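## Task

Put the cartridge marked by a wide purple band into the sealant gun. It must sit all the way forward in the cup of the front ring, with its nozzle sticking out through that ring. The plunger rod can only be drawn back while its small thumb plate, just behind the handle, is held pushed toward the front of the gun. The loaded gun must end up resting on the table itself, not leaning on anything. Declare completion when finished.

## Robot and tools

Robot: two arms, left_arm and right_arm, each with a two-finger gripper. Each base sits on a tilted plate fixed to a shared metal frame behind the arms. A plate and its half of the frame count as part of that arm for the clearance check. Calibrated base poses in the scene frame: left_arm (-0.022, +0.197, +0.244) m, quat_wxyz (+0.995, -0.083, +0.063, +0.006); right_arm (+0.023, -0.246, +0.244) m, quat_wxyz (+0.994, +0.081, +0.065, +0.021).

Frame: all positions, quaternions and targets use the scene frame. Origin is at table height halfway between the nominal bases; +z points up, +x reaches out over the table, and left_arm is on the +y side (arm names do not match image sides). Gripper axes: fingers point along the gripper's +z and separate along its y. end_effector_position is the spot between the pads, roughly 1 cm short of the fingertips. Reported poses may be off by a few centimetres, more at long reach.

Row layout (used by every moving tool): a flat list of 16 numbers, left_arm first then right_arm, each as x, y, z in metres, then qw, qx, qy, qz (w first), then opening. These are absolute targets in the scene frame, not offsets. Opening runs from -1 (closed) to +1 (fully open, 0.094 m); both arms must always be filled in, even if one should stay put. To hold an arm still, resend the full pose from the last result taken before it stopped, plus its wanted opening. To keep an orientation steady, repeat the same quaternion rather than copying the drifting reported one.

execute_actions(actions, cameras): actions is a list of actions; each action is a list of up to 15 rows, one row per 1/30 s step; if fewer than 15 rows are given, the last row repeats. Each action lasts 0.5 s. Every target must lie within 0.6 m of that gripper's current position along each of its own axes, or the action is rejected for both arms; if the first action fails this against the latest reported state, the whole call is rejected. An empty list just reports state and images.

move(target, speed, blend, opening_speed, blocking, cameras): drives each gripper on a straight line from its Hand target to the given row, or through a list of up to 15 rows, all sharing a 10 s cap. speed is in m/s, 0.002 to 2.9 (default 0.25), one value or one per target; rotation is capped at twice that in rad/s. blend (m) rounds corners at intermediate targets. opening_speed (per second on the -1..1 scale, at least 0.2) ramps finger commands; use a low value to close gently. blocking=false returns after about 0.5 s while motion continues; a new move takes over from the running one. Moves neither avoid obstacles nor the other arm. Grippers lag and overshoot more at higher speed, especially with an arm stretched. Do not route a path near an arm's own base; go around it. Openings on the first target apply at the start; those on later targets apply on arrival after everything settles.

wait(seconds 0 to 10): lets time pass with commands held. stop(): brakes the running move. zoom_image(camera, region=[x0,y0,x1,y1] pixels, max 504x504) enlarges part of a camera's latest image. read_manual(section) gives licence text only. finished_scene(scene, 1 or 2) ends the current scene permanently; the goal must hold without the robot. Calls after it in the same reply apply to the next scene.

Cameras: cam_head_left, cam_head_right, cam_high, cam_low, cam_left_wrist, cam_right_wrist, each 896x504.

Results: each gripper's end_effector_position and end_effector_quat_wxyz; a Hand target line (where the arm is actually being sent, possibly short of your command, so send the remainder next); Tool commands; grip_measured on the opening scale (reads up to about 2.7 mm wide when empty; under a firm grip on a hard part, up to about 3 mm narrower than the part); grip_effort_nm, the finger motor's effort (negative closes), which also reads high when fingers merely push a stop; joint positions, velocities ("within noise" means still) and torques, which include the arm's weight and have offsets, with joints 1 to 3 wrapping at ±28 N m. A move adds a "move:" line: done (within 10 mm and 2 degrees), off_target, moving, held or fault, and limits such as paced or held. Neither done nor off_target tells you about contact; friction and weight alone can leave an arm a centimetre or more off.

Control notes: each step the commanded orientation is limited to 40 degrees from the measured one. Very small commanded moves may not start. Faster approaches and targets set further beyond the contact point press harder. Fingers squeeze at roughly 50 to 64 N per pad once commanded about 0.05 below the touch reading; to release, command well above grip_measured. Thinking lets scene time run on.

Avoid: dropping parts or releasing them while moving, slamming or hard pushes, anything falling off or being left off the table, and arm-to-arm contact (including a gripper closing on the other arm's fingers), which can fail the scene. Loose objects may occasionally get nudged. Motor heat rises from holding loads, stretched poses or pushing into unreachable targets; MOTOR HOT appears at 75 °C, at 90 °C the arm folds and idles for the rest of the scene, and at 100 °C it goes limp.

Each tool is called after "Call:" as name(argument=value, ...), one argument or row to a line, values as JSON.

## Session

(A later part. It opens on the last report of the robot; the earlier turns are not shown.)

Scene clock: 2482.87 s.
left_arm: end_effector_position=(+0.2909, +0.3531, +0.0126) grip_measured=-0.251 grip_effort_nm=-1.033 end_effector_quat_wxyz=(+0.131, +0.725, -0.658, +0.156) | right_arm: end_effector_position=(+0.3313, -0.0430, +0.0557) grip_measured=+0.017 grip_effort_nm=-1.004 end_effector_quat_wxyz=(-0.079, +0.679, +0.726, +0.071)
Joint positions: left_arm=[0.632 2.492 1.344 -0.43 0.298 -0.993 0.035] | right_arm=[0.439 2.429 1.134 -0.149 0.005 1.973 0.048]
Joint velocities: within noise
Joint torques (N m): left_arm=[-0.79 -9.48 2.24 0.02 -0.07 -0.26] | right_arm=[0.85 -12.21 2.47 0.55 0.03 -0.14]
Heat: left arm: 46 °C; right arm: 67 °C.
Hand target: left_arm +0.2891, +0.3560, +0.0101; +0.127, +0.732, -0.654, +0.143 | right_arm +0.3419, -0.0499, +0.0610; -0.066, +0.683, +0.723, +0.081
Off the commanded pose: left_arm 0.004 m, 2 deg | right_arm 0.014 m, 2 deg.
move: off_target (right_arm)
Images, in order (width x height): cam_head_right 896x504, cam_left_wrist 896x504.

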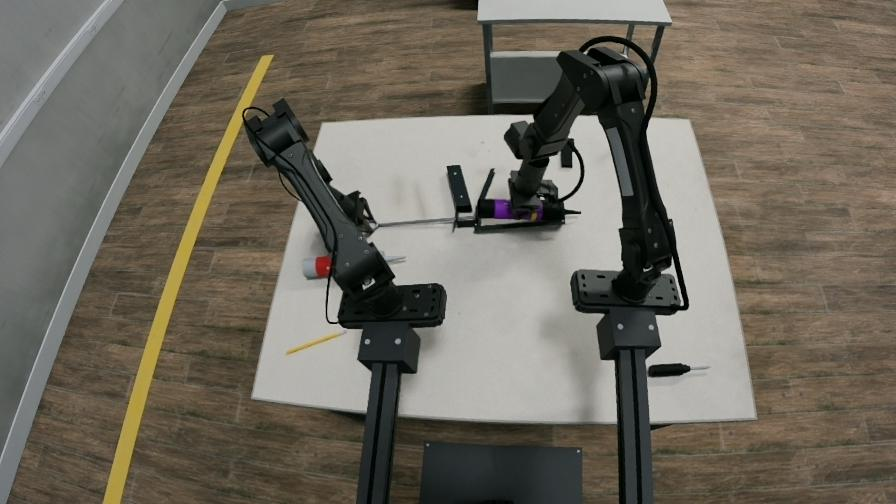

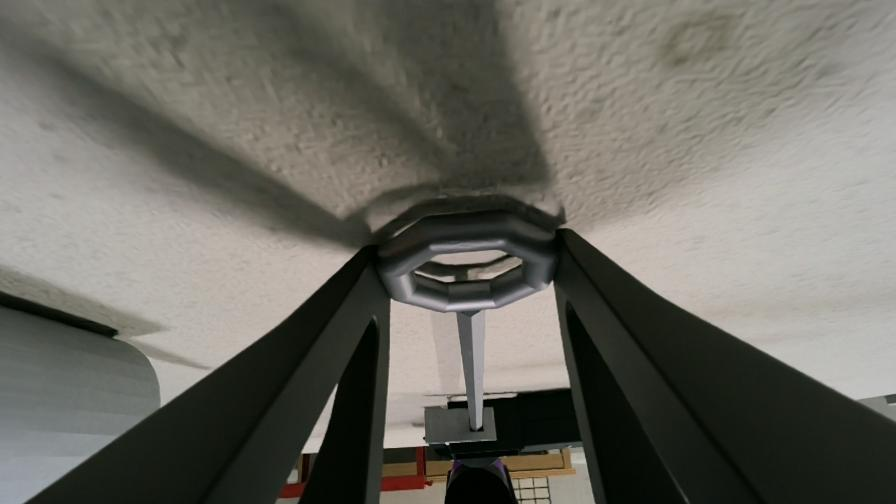

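Call:
execute_actions(
  actions=[
    [[0.289,0.356,0.010,0.1271,0.7324,-0.6536,0.1424,-0.45,0.342,-0.052,0.066,-0.0695,0.683,0.7225,0.085,-0.03]],
  ],
  cameras=["cam_head_right","cam_left_wrist","cam_high"],
)

Call:
zoom_image(
  camera="cam_left_wrist",
  region=[440, 420, 540, 504],
)

Call:
zoom_image(
  camera="cam_head_right",
  region=[500, 170, 590, 250],
)

Scene clock: 2500.93 s.
left_arm: end_effector_position=(+0.2906, +0.3527, +0.0126) grip_measured=-0.251 grip_effort_nm=-1.028 end_effector_quat_wxyz=(+0.132, +0.725, -0.658, +0.156) | right_arm: end_effector_position=(+0.3309, -0.0437, +0.0560) grip_measured=+0.017 grip_effort_nm=-1.009 end_effector_quat_wxyz=(-0.082, +0.677, +0.728, +0.077)
Joint positions: left_arm=[0.632 2.492 1.343 -0.43 0.299 -0.993 0.035] | right_arm=[0.432 2.424 1.121 -0.133 -0.006 1.959 0.048]
Joint velocities: within noise
Joint torques (N m): left_arm=[-0.99 -9.33 2.21 0.04 -0.11 -0.22] | right_arm=[0.77 -13.44 2.48 0.36 0.07 -0.03]
Heat: left arm: 47 °C; right arm: 67 °C.
Hand target: left_arm +0.2890, +0.3560, +0.0101; +0.127, +0.732, -0.654, +0.143 | right_arm +0.3418, -0.0518, +0.0655; -0.070, +0.683, +0.722, +0.085
Off the commanded pose: left_arm 0.004 m, 2 deg | right_arm 0.017 m, 2 deg.
Images, in order (width x height): cam_head_right 896x504, cam_high 896x504, cam_left_wrist 896x504.

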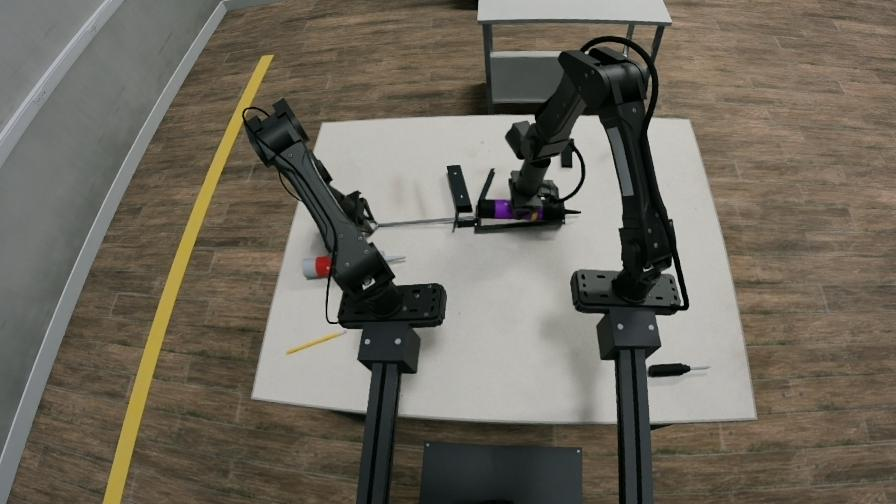

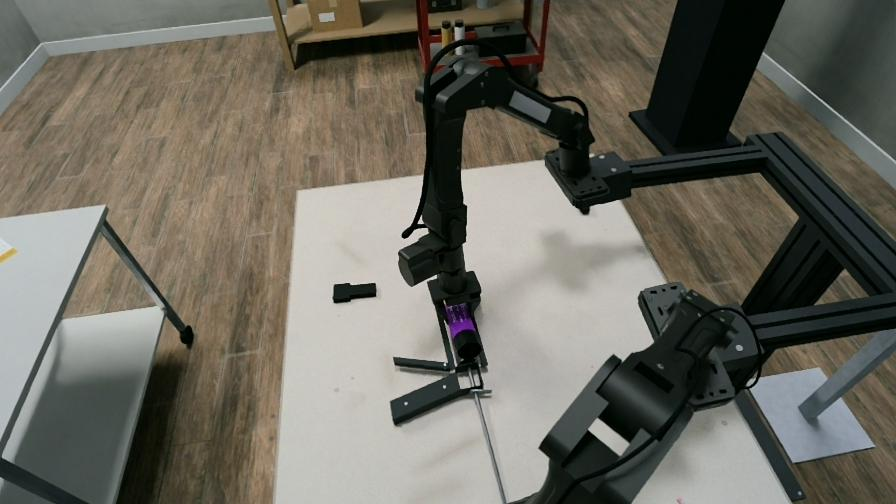

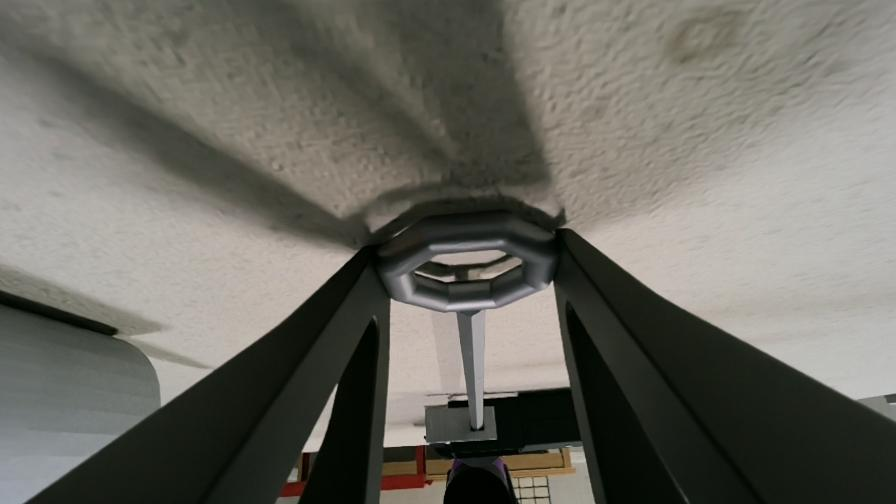

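Scaled by 5.040 from the camera's 896x504 image, which has a finer 1280x720 frame.

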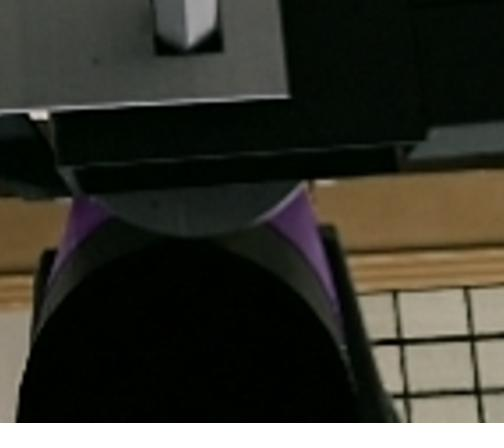

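Scaled by 5.600 from the camera's 896x504 image, which has a finer 1280x720 frame.

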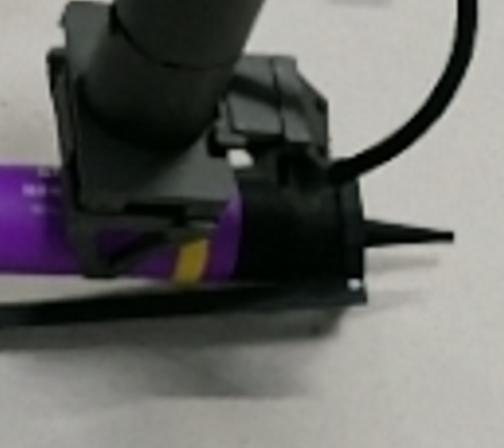

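Call:
zoom_image(
  camera="cam_left_wrist",
  region=[445, 448, 509, 504],
)

Call:
zoom_image(
  camera="cam_high",
  region=[420, 290, 510, 400],
)

Call:
zoom_image(
  camera="cam_head_right",
  region=[440, 170, 530, 250],
)

Scaled by 7.875 from the camera's 896x504 image, which has a finer 1280x720 frame.

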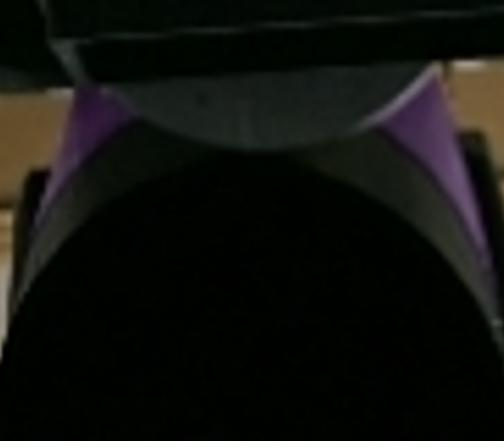

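Scaled by 4.582 from the camera's 896x504 image, which has a finer 1280x720 frame.

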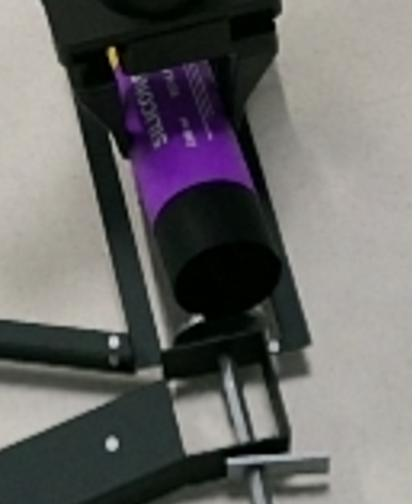

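Scaled by 5.600 from the camera's 896x504 image, which has a finer 1280x720 frame.

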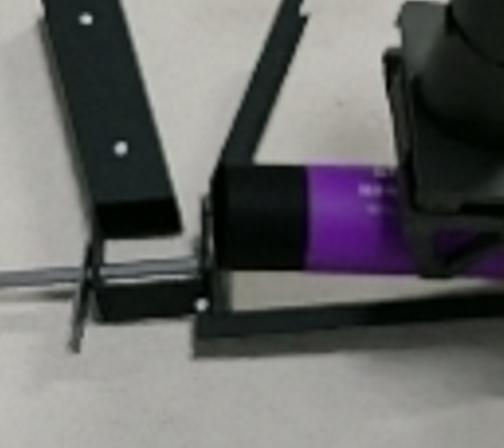

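Call:
move(
  target=[
    [0.289,0.356,0.010,0.1271,0.7324,-0.6536,0.1424,-0.45,0.342,-0.057,0.070,-0.0695,0.683,0.7225,0.085,-0.03],
    [0.289,0.358,0.010,0.1271,0.7324,-0.6536,0.1424,-0.45,0.342,-0.060,0.064,-0.0658,0.683,0.723,0.0817,-0.03],
  ],
  speed=0.03,
  cameras=["cam_head_right","cam_left_wrist"],
)

Call:
zoom_image(
  camera="cam_left_wrist",
  region=[445, 448, 509, 504],
)

Call:
zoom_image(
  camera="cam_head_right",
  region=[500, 170, 590, 250],
)

Scene clock: 2548.53 s.
left_arm: end_effector_position=(+0.2908, +0.3509, +0.0133) grip_measured=-0.251 grip_effort_nm=-1.028 end_effector_quat_wxyz=(+0.135, +0.725, -0.656, +0.160) | right_arm: end_effector_position=(+0.3332, -0.0465, +0.0584) grip_measured=+0.017 grip_effort_nm=-1.004 end_effector_quat_wxyz=(-0.085, +0.676, +0.727, +0.085)
Joint positions: left_arm=[0.632 2.492 1.343 -0.434 0.308 -0.994 0.035] | right_arm=[0.419 2.411 1.108 -0.121 -0.018 1.946 0.048]
Joint velocities: within noise
Joint torques (N m): left_arm=[-0.54 -9.31 2.85 0 -0.18 -0.18] | right_arm=[0.46 -12.53 2.54 0.31 0.24 -0.1]
Heat: left arm: 47 °C; right arm: 69 °C.
Hand target: left_arm +0.2890, +0.3580, +0.0102; +0.127, +0.732, -0.654, +0.143 | right_arm +0.3417, -0.0597, +0.0637; -0.066, +0.683, +0.723, +0.081
Off the commanded pose: left_arm 0.008 m, 2 deg | right_arm 0.017 m, 2 deg.
move: off_target (right_arm)
Images, in order (width x height): cam_head_right 896x504, cam_left_wrist 896x504.

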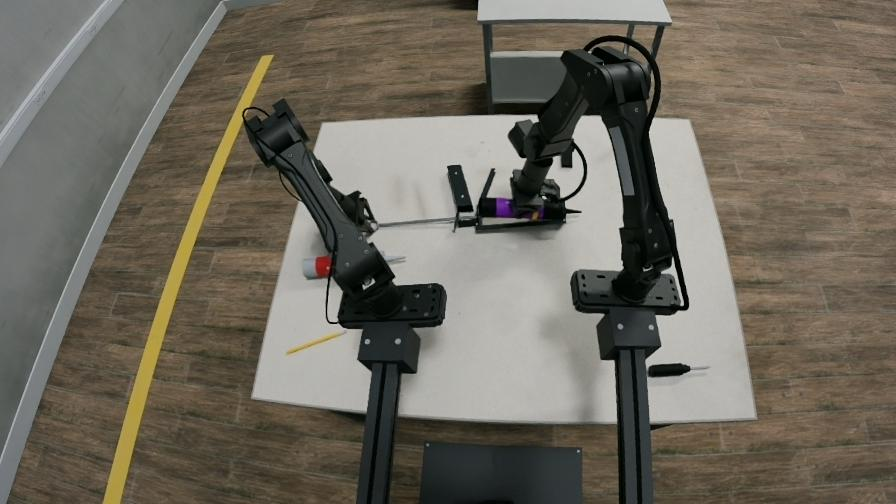

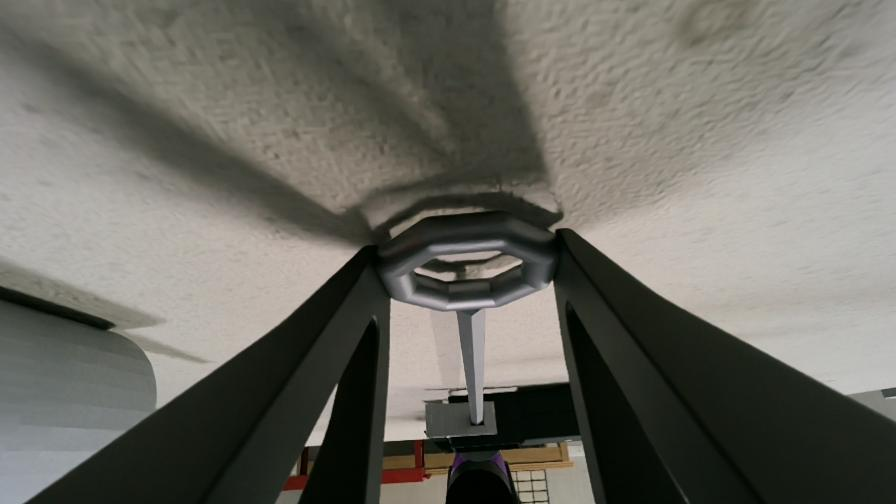

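Scaled by 7.875 from the camera's 896x504 image, which has a finer 1280x720 frame.

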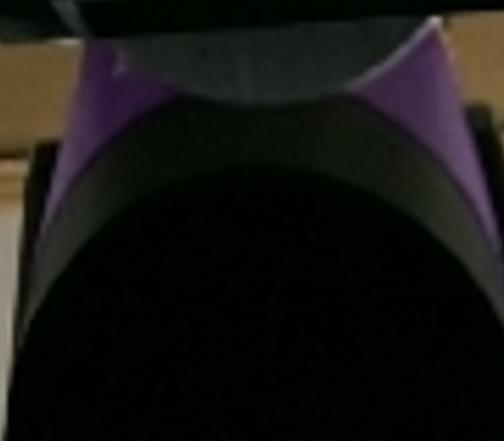

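Scaled by 5.600 from the camera's 896x504 image, which has a finer 1280x720 frame.

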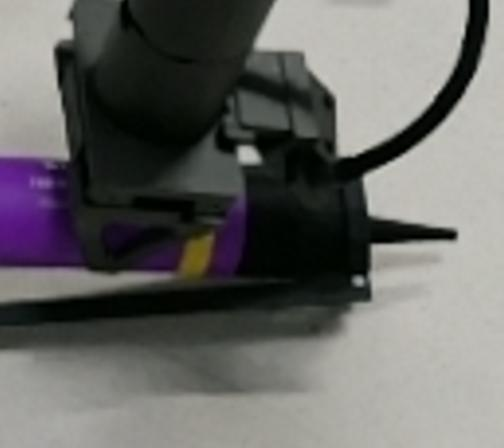

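Call:
move(
  target=[0.289,0.364,0.010,0.1271,0.7324,-0.6536,0.1424,-0.45,0.341,-0.063,0.061,-0.060,0.6825,0.7245,0.0755,-0.03],
  speed=0.03,
  cameras=["cam_head_right","cam_left_wrist"],
)

Call:
zoom_image(
  camera="cam_left_wrist",
  region=[445, 448, 509, 504],
)

Call:
zoom_image(
  camera="cam_head_right",
  region=[500, 170, 590, 250],
)

Scene clock: 2564.43 s.
left_arm: end_effector_position=(+0.2904, +0.3506, +0.0135) grip_measured=-0.251 grip_effort_nm=-1.033 end_effector_quat_wxyz=(+0.136, +0.725, -0.656, +0.160) | right_arm: end_effector_position=(+0.3333, -0.0465, +0.0584) grip_measured=+0.017 grip_effort_nm=-1.009 end_effector_quat_wxyz=(-0.084, +0.675, +0.728, +0.085)
Joint positions: left_arm=[0.632 2.492 1.343 -0.437 0.308 -0.994 0.035] | right_arm=[0.419 2.411 1.108 -0.12 -0.017 1.943 0.048]
Joint velocities: within noise
Joint torques (N m): left_arm=[0.4 -8.9 4.51 -0.12 -0.2 -0.04] | right_arm=[0.42 -11.85 2.65 0.31 0.39 -0.09]
Heat: left arm: 47 °C; right arm: 72 °C.
Hand target: left_arm +0.2889, +0.3639, +0.0104; +0.127, +0.732, -0.654, +0.143 | right_arm +0.3407, -0.0627, +0.0609; -0.060, +0.682, +0.725, +0.075
Off the commanded pose: left_arm 0.014 m, 2 deg | right_arm 0.018 m, 3 deg.
move: off_target (left_arm, right_arm)
Images, in order (width x height): cam_head_right 896x504, cam_left_wrist 896x504.

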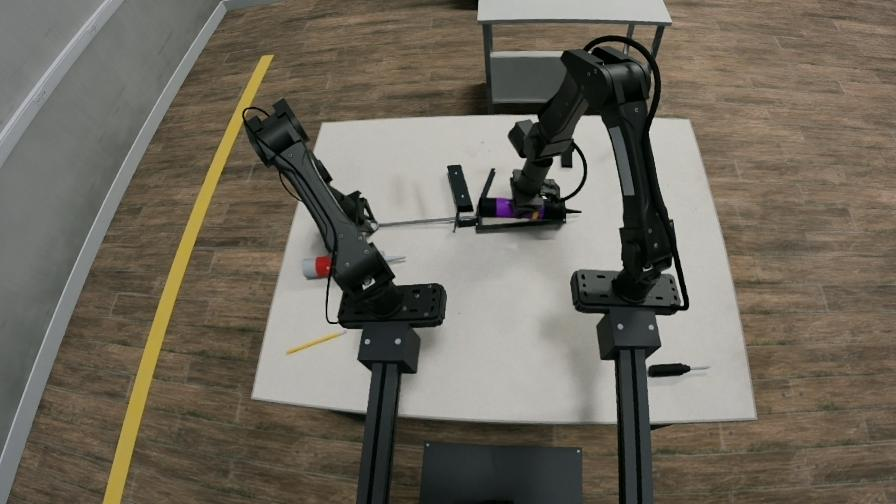

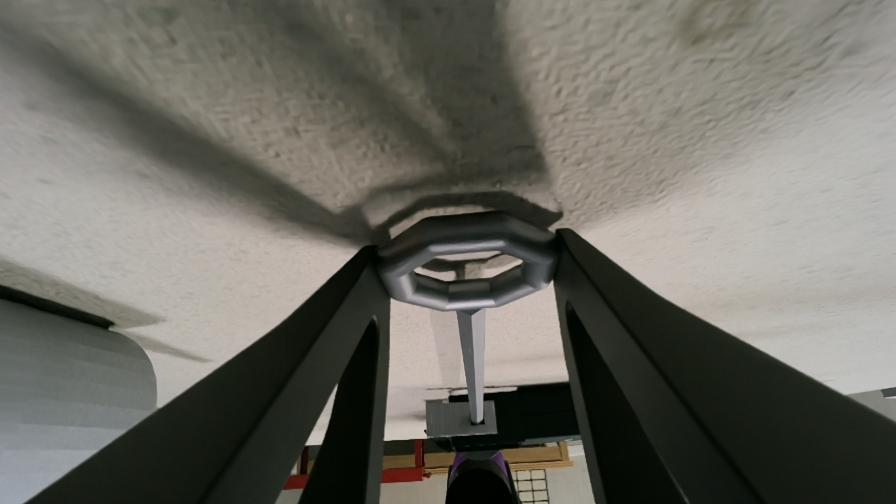

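Scaled by 7.875 from the camera's 896x504 image, which has a finer 1280x720 frame.

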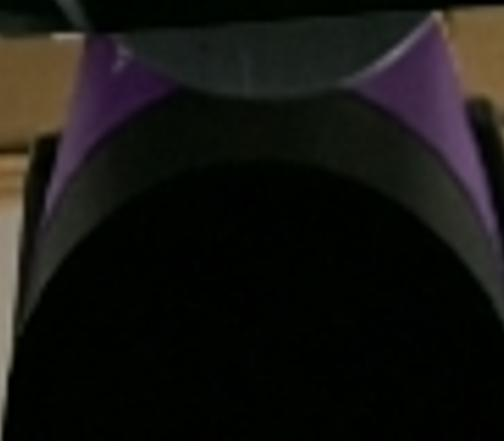

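Scaled by 5.600 from the camera's 896x504 image, which has a finer 1280x720 frame.

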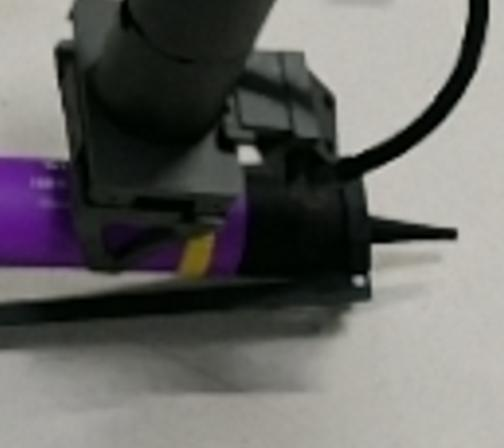

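Call:
move(
  target=[
    [0.289,0.362,0.010,0.1271,0.7324,-0.6536,0.1424,-0.45,0.340,-0.058,0.054,-0.0502,0.6822,0.7267,0.0650,-0.03],
  ],
  speed=0.03,
  cameras=["cam_head_right","cam_left_wrist"],
)

Call:
zoom_image(
  camera="cam_left_wrist",
  region=[445, 448, 509, 504],
)

Call:
zoom_image(
  camera="cam_head_right",
  region=[500, 170, 590, 250],
)

Scene clock: 2567.63 s.
left_arm: end_effector_position=(+0.2903, +0.3496, +0.0139) grip_measured=-0.251 grip_effort_nm=-1.028 end_effector_quat_wxyz=(+0.138, +0.725, -0.655, +0.162) | right_arm: end_effector_position=(+0.3354, -0.0478, +0.0577) grip_measured=+0.017 grip_effort_nm=-1.009 end_effector_quat_wxyz=(-0.079, +0.678, +0.726, +0.083)
Joint positions: left_arm=[0.632 2.492 1.343 -0.44 0.313 -0.994 0.035] | right_arm=[0.419 2.413 1.112 -0.12 -0.005 1.949 0.048]
Joint velocities: within noise
Joint torques (N m): left_arm=[0.13 -9.2 3.86 -0.07 -0.21 -0.07] | right_arm=[2.37 -9.37 4.48 0.26 0.57 0.02]
Heat: left arm: 47 °C; right arm: 72 °C.
Hand target: left_arm +0.2889, +0.3619, +0.0104; +0.127, +0.732, -0.653, +0.143 | right_arm +0.3398, -0.0580, +0.0544; -0.051, +0.682, +0.727, +0.066
Off the commanded pose: left_arm 0.013 m, 3 deg | right_arm 0.012 m, 4 deg.
move: off_target (left_arm, right_arm)
Images, in order (width x height): cam_head_right 896x504, cam_left_wrist 896x504.

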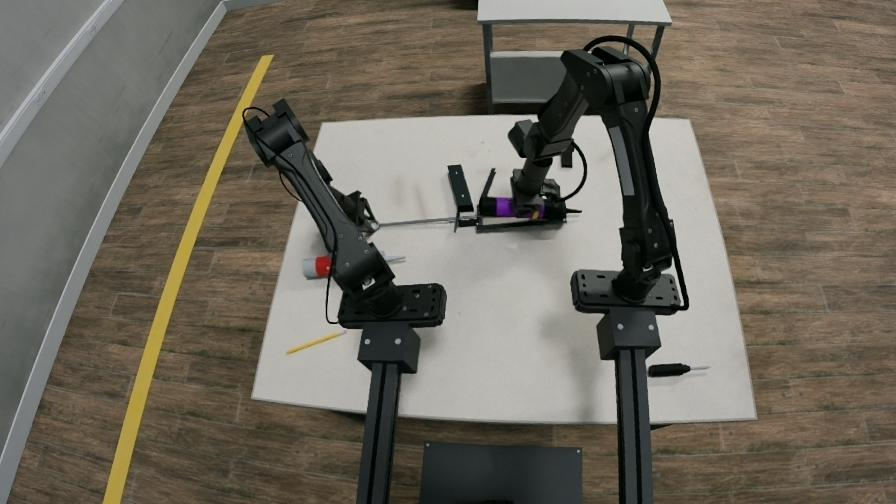

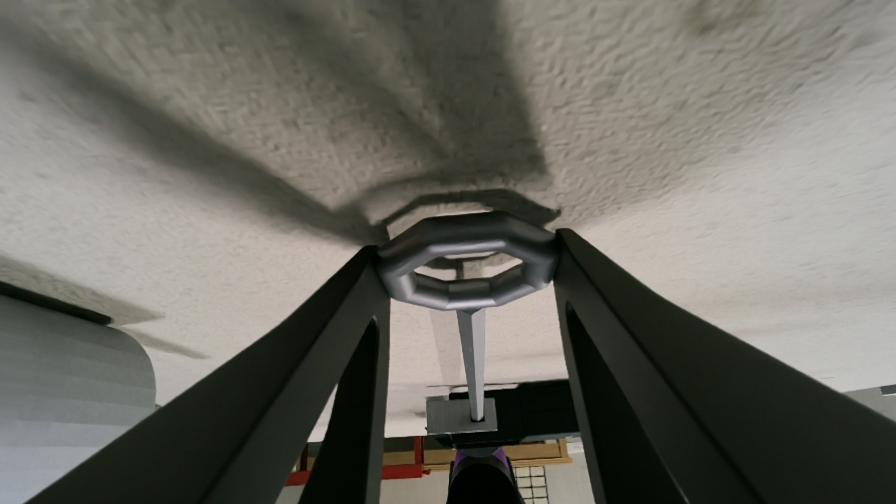

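Scaled by 7.875 from the camera's 896x504 image, which has a finer 1280x720 frame.

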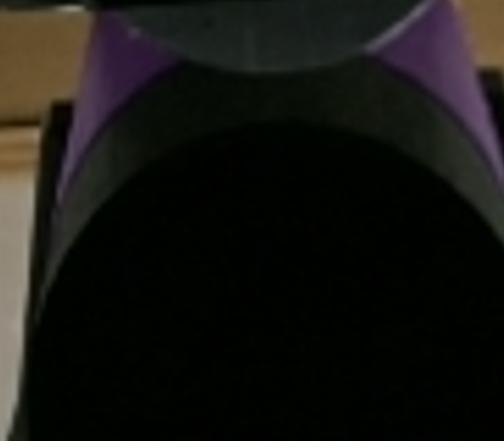

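Scaled by 5.600 from the camera's 896x504 image, which has a finer 1280x720 frame.

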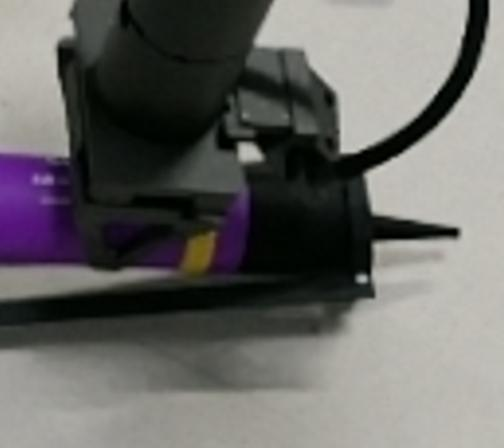

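Call:
move(
  target=[
    [0.289,0.362,0.008,0.1271,0.7324,-0.6536,0.1424,-0.45,0.338,-0.054,0.050,-0.0502,0.6822,0.7267,0.0650,-0.03],
  ],
  speed=0.03,
  cameras=["cam_head_right","cam_left_wrist"],
)

Call:
zoom_image(
  camera="cam_left_wrist",
  region=[445, 448, 509, 504],
)

Call:
zoom_image(
  camera="cam_head_right",
  region=[500, 170, 590, 250],
)

Scene clock: 2571.37 s.
left_arm: end_effector_position=(+0.2903, +0.3495, +0.0140) grip_measured=-0.251 grip_effort_nm=-1.033 end_effector_quat_wxyz=(+0.138, +0.725, -0.655, +0.162) | right_arm: end_effector_position=(+0.3350, -0.0475, +0.0556) grip_measured=+0.017 grip_effort_nm=-1.009 end_effector_quat_wxyz=(-0.073, +0.679, +0.726, +0.080)
Joint positions: left_arm=[0.632 2.492 1.343 -0.44 0.313 -0.994 0.035] | right_arm=[0.426 2.421 1.116 -0.118 0.009 1.957 0.048]
Joint velocities: within noise
Joint torques (N m): left_arm=[0.17 -8.58 4.19 -0.03 -0.23 -0.07] | right_arm=[2.62 -8.64 4.64 0.32 0.41 0.06]
Heat: left arm: 46 °C; right arm: 71 °C.
Hand target: left_arm +0.2888, +0.3618, +0.0085; +0.127, +0.732, -0.653, +0.143 | right_arm +0.3378, -0.0541, +0.0504; -0.051, +0.682, +0.727, +0.066
Off the commanded pose: left_arm 0.014 m, 3 deg | right_arm 0.009 m, 3 deg.
move: off_target (left_arm, right_arm)
Images, in order (width x height): cam_head_right 896x504, cam_left_wrist 896x504.

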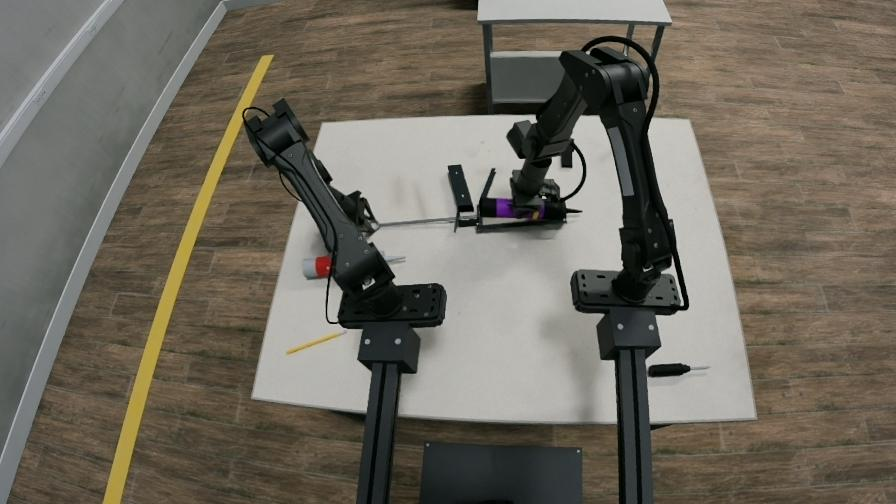

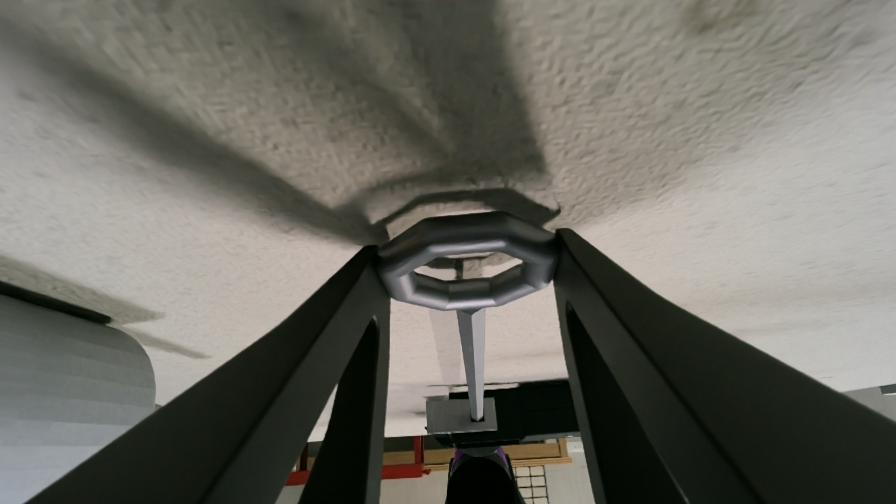

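Scaled by 7.875 from the camera's 896x504 image, which has a finer 1280x720 frame.

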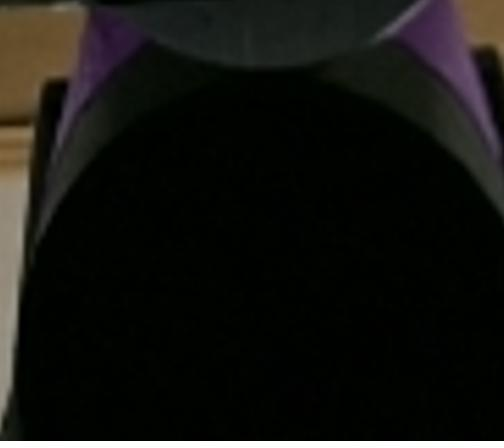

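Scaled by 5.600 from the camera's 896x504 image, which has a finer 1280x720 frame.

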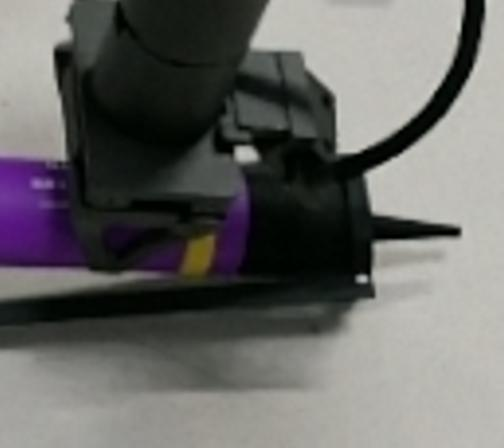

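Call:
move(
  target=[
    [0.289,0.362,0.008,0.1271,0.7324,-0.6536,0.1424,-0.45,0.337,-0.057,0.047,-0.0413,0.683,0.7274,0.0568,-0.03],
  ],
  speed=0.03,
  cameras=["cam_head_right","cam_left_wrist"],
)

Call:
zoom_image(
  camera="cam_left_wrist",
  region=[445, 448, 509, 504],
)

Call:
zoom_image(
  camera="cam_head_right",
  region=[500, 170, 590, 250],
)

Scene clock: 2575.77 s.
left_arm: end_effector_position=(+0.2903, +0.3495, +0.0140) grip_measured=-0.251 grip_effort_nm=-1.028 end_effector_quat_wxyz=(+0.138, +0.725, -0.655, +0.162) | right_arm: end_effector_position=(+0.3349, -0.0475, +0.0553) grip_measured=+0.017 grip_effort_nm=-1.004 end_effector_quat_wxyz=(-0.068, +0.679, +0.727, +0.077)
Joint positions: left_arm=[0.632 2.492 1.343 -0.44 0.313 -0.994 0.035] | right_arm=[0.431 2.423 1.119 -0.122 0.021 1.961 0.048]
Joint velocities: within noise
Joint torques (N m): left_arm=[0.13 -8.66 4.21 -0.02 -0.21 -0.1] | right_arm=[2.51 -8.17 4.51 0.37 0.52 0.06]
Heat: left arm: 46 °C; right arm: 69 °C.
Hand target: left_arm +0.2889, +0.3619, +0.0085; +0.127, +0.732, -0.653, +0.143 | right_arm +0.3368, -0.0570, +0.0476; -0.042, +0.683, +0.727, +0.058
Off the commanded pose: left_arm 0.014 m, 3 deg | right_arm 0.013 m, 4 deg.
move: off_target (left_arm, right_arm)
Images, in order (width x height): cam_head_right 896x504, cam_left_wrist 896x504.

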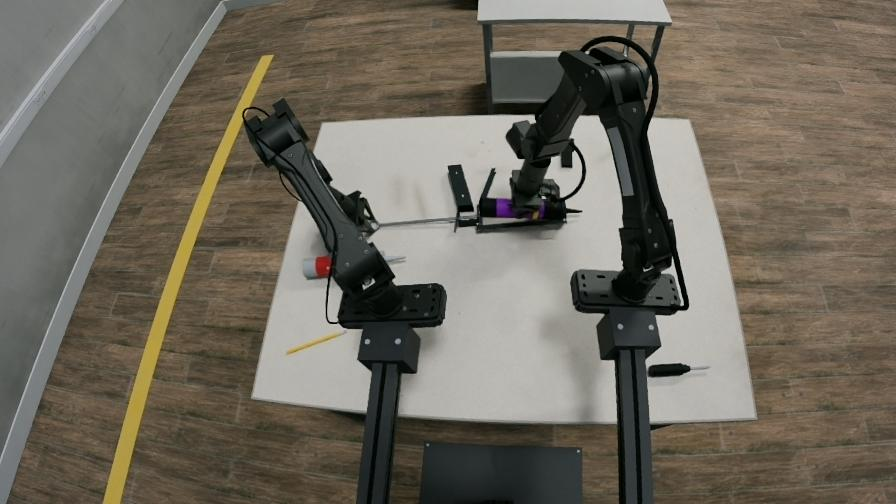

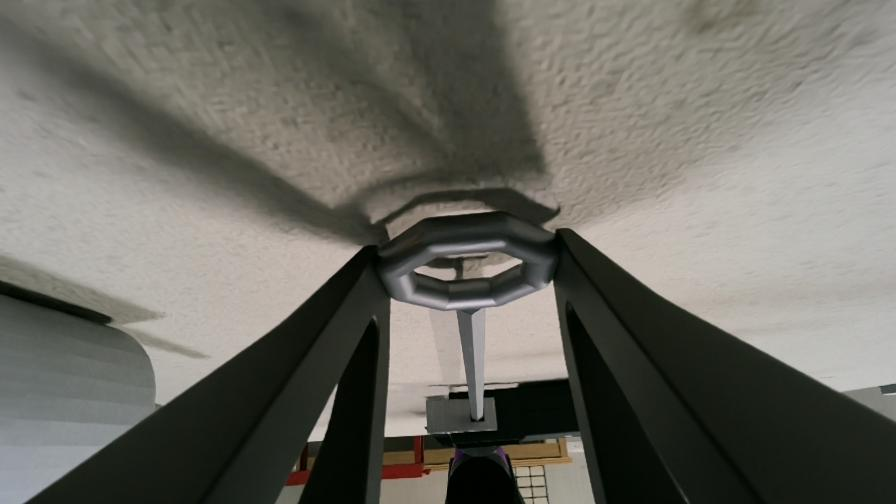

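Scaled by 7.875 from the camera's 896x504 image, which has a finer 1280x720 frame.

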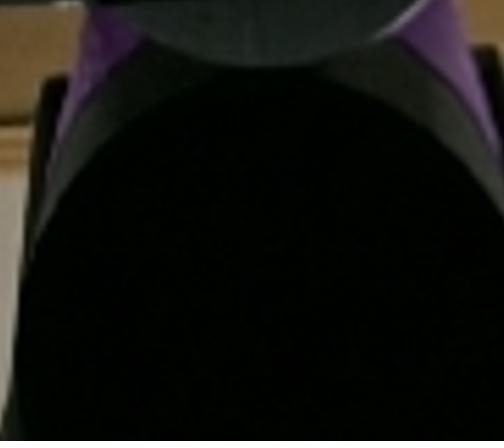

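Scaled by 5.600 from the camera's 896x504 image, which has a finer 1280x720 frame.

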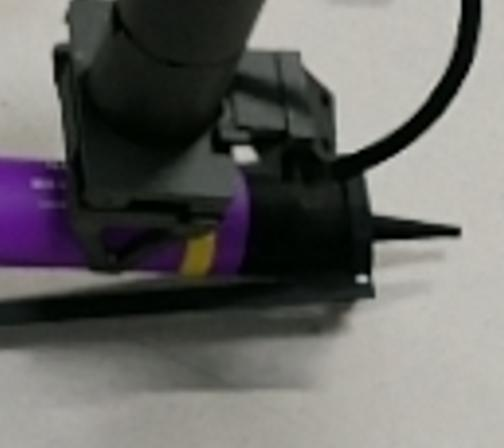

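Call:
execute_actions(
  actions=[],
  cameras=["cam_low","cam_head_left","cam_right_wrist"],
)

Call:
zoom_image(
  camera="cam_low",
  region=[300, 130, 500, 260],
)

Scene clock: 2578.60 s.
left_arm: end_effector_position=(+0.2903, +0.3495, +0.0140) grip_measured=-0.251 grip_effort_nm=-1.028 end_effector_quat_wxyz=(+0.138, +0.725, -0.655, +0.162) | right_arm: end_effector_position=(+0.3350, -0.0475, +0.0554) grip_measured=+0.017 grip_effort_nm=-1.004 end_effector_quat_wxyz=(-0.068, +0.679, +0.727, +0.077)
Joint positions: left_arm=[0.632 2.492 1.343 -0.44 0.313 -0.994 0.035] | right_arm=[0.431 2.423 1.119 -0.123 0.021 1.961 0.048]
Joint velocities: within noise
Joint torques (N m): left_arm=[0.09 -8.51 4.3 0 -0.26 -0.07] | right_arm=[2.47 -8.12 4.56 0.35 0.53 0.05]
Heat: left arm: 46 °C; right arm: 69 °C.
Hand target: left_arm +0.2889, +0.3619, +0.0085; +0.127, +0.732, -0.653, +0.143 | right_arm +0.3368, -0.0570, +0.0477; -0.042, +0.682, +0.727, +0.058
Tool commands: left_gripper/opening=-0.45 right_gripper/opening=-0.03
Off the commanded pose: left_arm 0.014 m, 3 deg | right_arm 0.013 m, 4 deg.
Images, in order (width x height): cam_head_left 896x504, cam_low 896x504, cam_right_wrist 896x504.

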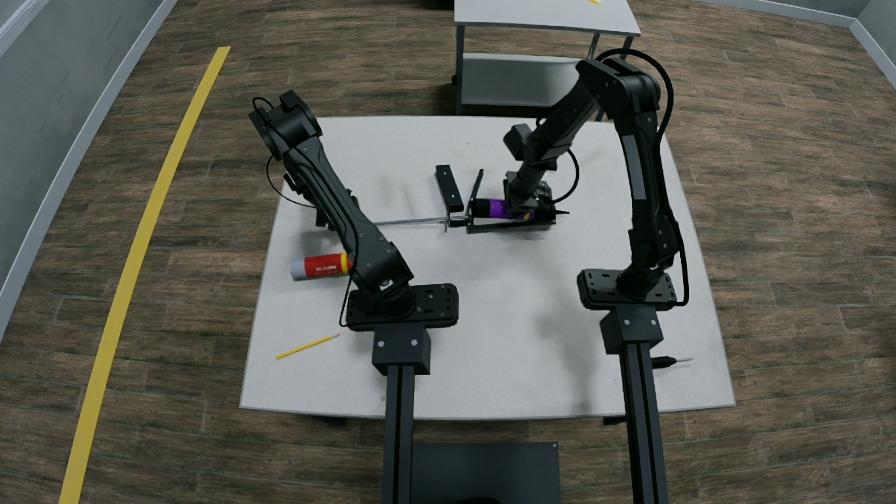

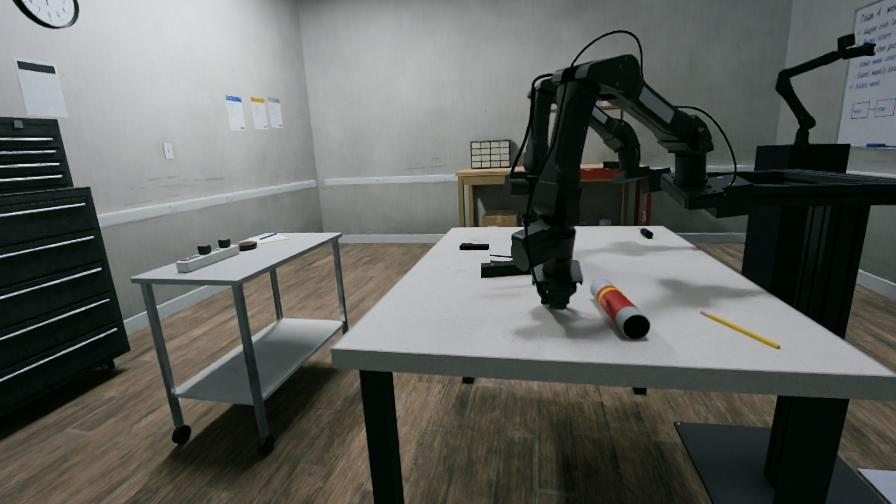

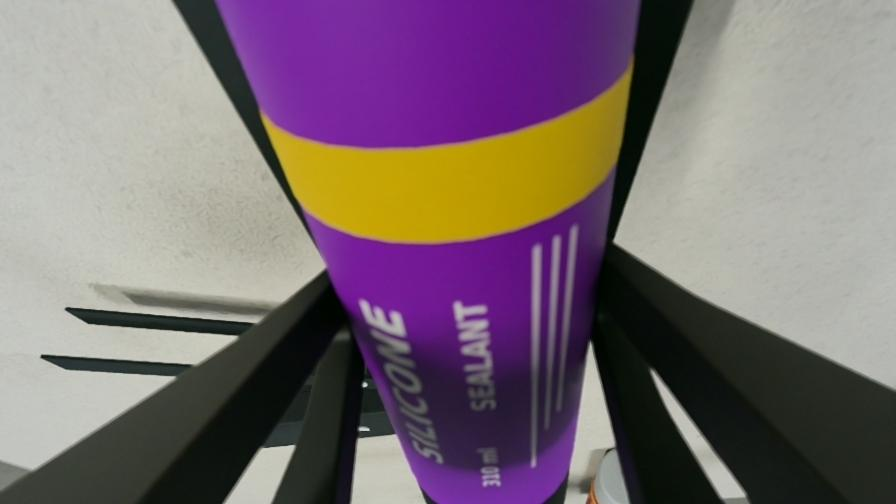

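Scaled by 2.520 from the camera's 896x504 image, which has a finer 1280x720 frame.

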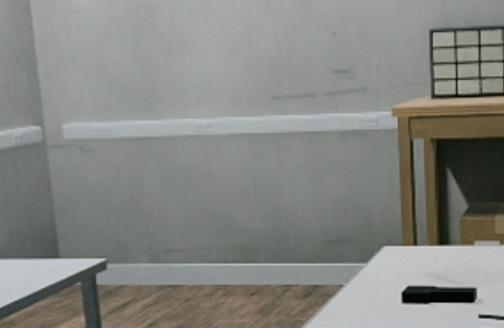

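Call:
move(
  target=[
    [0.289,0.350,0.012,0.1271,0.7324,-0.6536,0.1424,-0.45,0.337,-0.050,0.054,-0.060,0.6825,0.7245,0.0755,-0.03],
    [0.289,0.350,0.012,0.1271,0.7324,-0.6536,0.1424,0.3,0.337,-0.050,0.054,-0.060,0.6825,0.7245,0.0755,-0.03],
    [0.284,0.355,0.12,0.1271,0.7324,-0.6536,0.1424,0.3,0.337,-0.050,0.054,-0.060,0.6825,0.7245,0.0755,-0.03],
  ],
  speed=0.1,
  cameras=["cam_head_right"],
)

Call:
move(
  target=[
    [0.42,0.16,0.16,-0.19,0,0.981,0,0.3,0.337,-0.050,0.054,-0.060,0.6825,0.7245,0.0755,-0.03],
    [0.43,0.07,0.125,-0.19,0,0.981,0,0.3,0.337,-0.050,0.054,-0.060,0.6825,0.7245,0.0755,-0.03],
  ],
  speed=0.15,
  cameras=["cam_left_wrist","cam_high"],
)

Scene clock: 2598.63 s.
left_arm: end_effector_position=(+0.2800, +0.3535, +0.1055) grip_measured=+0.298 grip_effort_nm=0.129 end_effector_quat_wxyz=(+0.137, +0.732, -0.652, +0.143) | right_arm: end_effector_position=(+0.3354, -0.0476, +0.0546) grip_measured=+0.017 grip_effort_nm=-1.004 end_effector_quat_wxyz=(-0.068, +0.680, +0.726, +0.078)
Joint positions: left_arm=[0.627 2.178 1.224 -0.633 0.277 -1.02 0.061] | right_arm=[0.43 2.425 1.119 -0.118 0.021 1.961 0.048]
Joint velocities: within noise
Joint torques (N m): left_arm=[-1.48 -12.3 3.1 -0.22 0.1 -0.08] | right_arm=[2.29 -10.03 3.33 0.46 0.09 0.07]
Heat: left arm: 46 °C; right arm: 66 °C.
Hand target: left_arm +0.2839, +0.3548, +0.1194; +0.127, +0.732, -0.654, +0.143 | right_arm +0.3371, -0.0499, +0.0541; -0.060, +0.683, +0.724, +0.076
Off the commanded pose: left_arm 0.015 m, 1 deg | right_arm 0.003 m, 1 deg.
move: off_target (left_arm)
Images, in order (width x height): cam_head_right 896x504.

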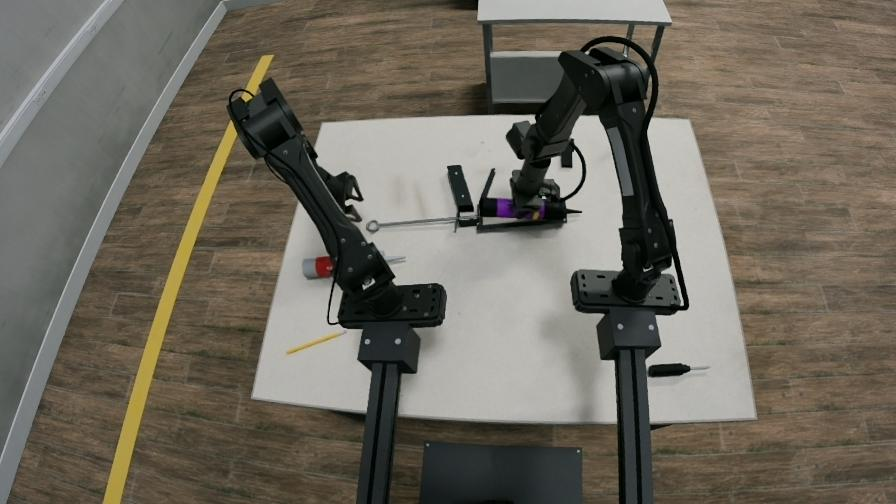

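Scene clock: 2605.60 s.
left_arm: end_effector_position=(+0.4347, +0.0753, +0.1306) grip_measured=+0.298 grip_effort_nm=0.129 end_effector_quat_wxyz=(-0.151, -0.001, +0.989, -0.009) | right_arm: end_effector_position=(+0.3354, -0.0476, +0.0546) grip_measured=+0.017 grip_effort_nm=-1.004 end_effector_quat_wxyz=(-0.068, +0.680, +0.726, +0.078)
Joint positions: left_arm=[-0.27 2.96 2.728 -1.549 -0.093 -0.294 0.061] | right_arm=[0.43 2.425 1.119 -0.118 0.021 1.961 0.048]
Joint velocities: within noise
Joint torques (N m): left_arm=[-3.73 -10.48 8.38 -0.41 0.08 -0.08] | right_arm=[2.32 -10.09 3.19 0.48 0.09 0.08]
Heat: left arm: 45 °C; right arm: 65 °C.
Hand target: left_arm +0.4294, +0.0703, +0.1250; -0.161, -0.002, +0.987, -0.008 | right_arm +0.3371, -0.0499, +0.0541; -0.060, +0.683, +0.724, +0.076
Off the commanded pose: left_arm 0.009 m, 5 deg | right_arm 0.003 m, 1 deg.
joint sent to its limit (left arm) — joint 4 (wrist pitch), lower limit. The joint targets are off in orientation, not in position.
move: off_target (left_arm)
Images, in order (width x height): cam_high 896x504, cam_left_wrist 896x504.

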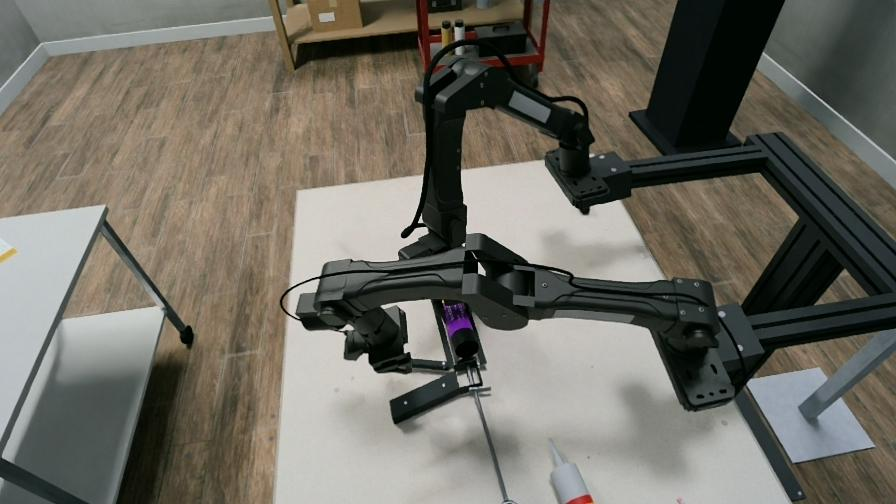

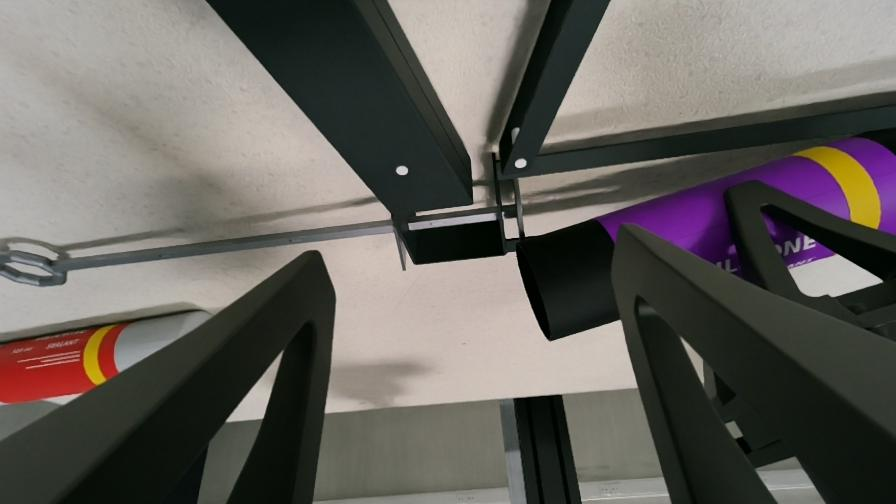

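Call:
zoom_image(
  camera="cam_left_wrist",
  region=[450, 140, 650, 360],
)

Scaled by 2.291 from the camera's 896x504 image, which has a finer 1280x720 frame.

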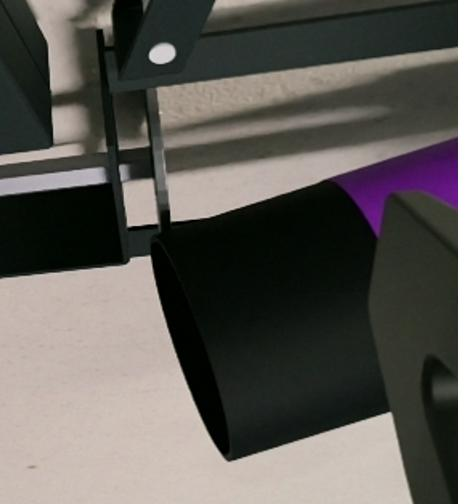

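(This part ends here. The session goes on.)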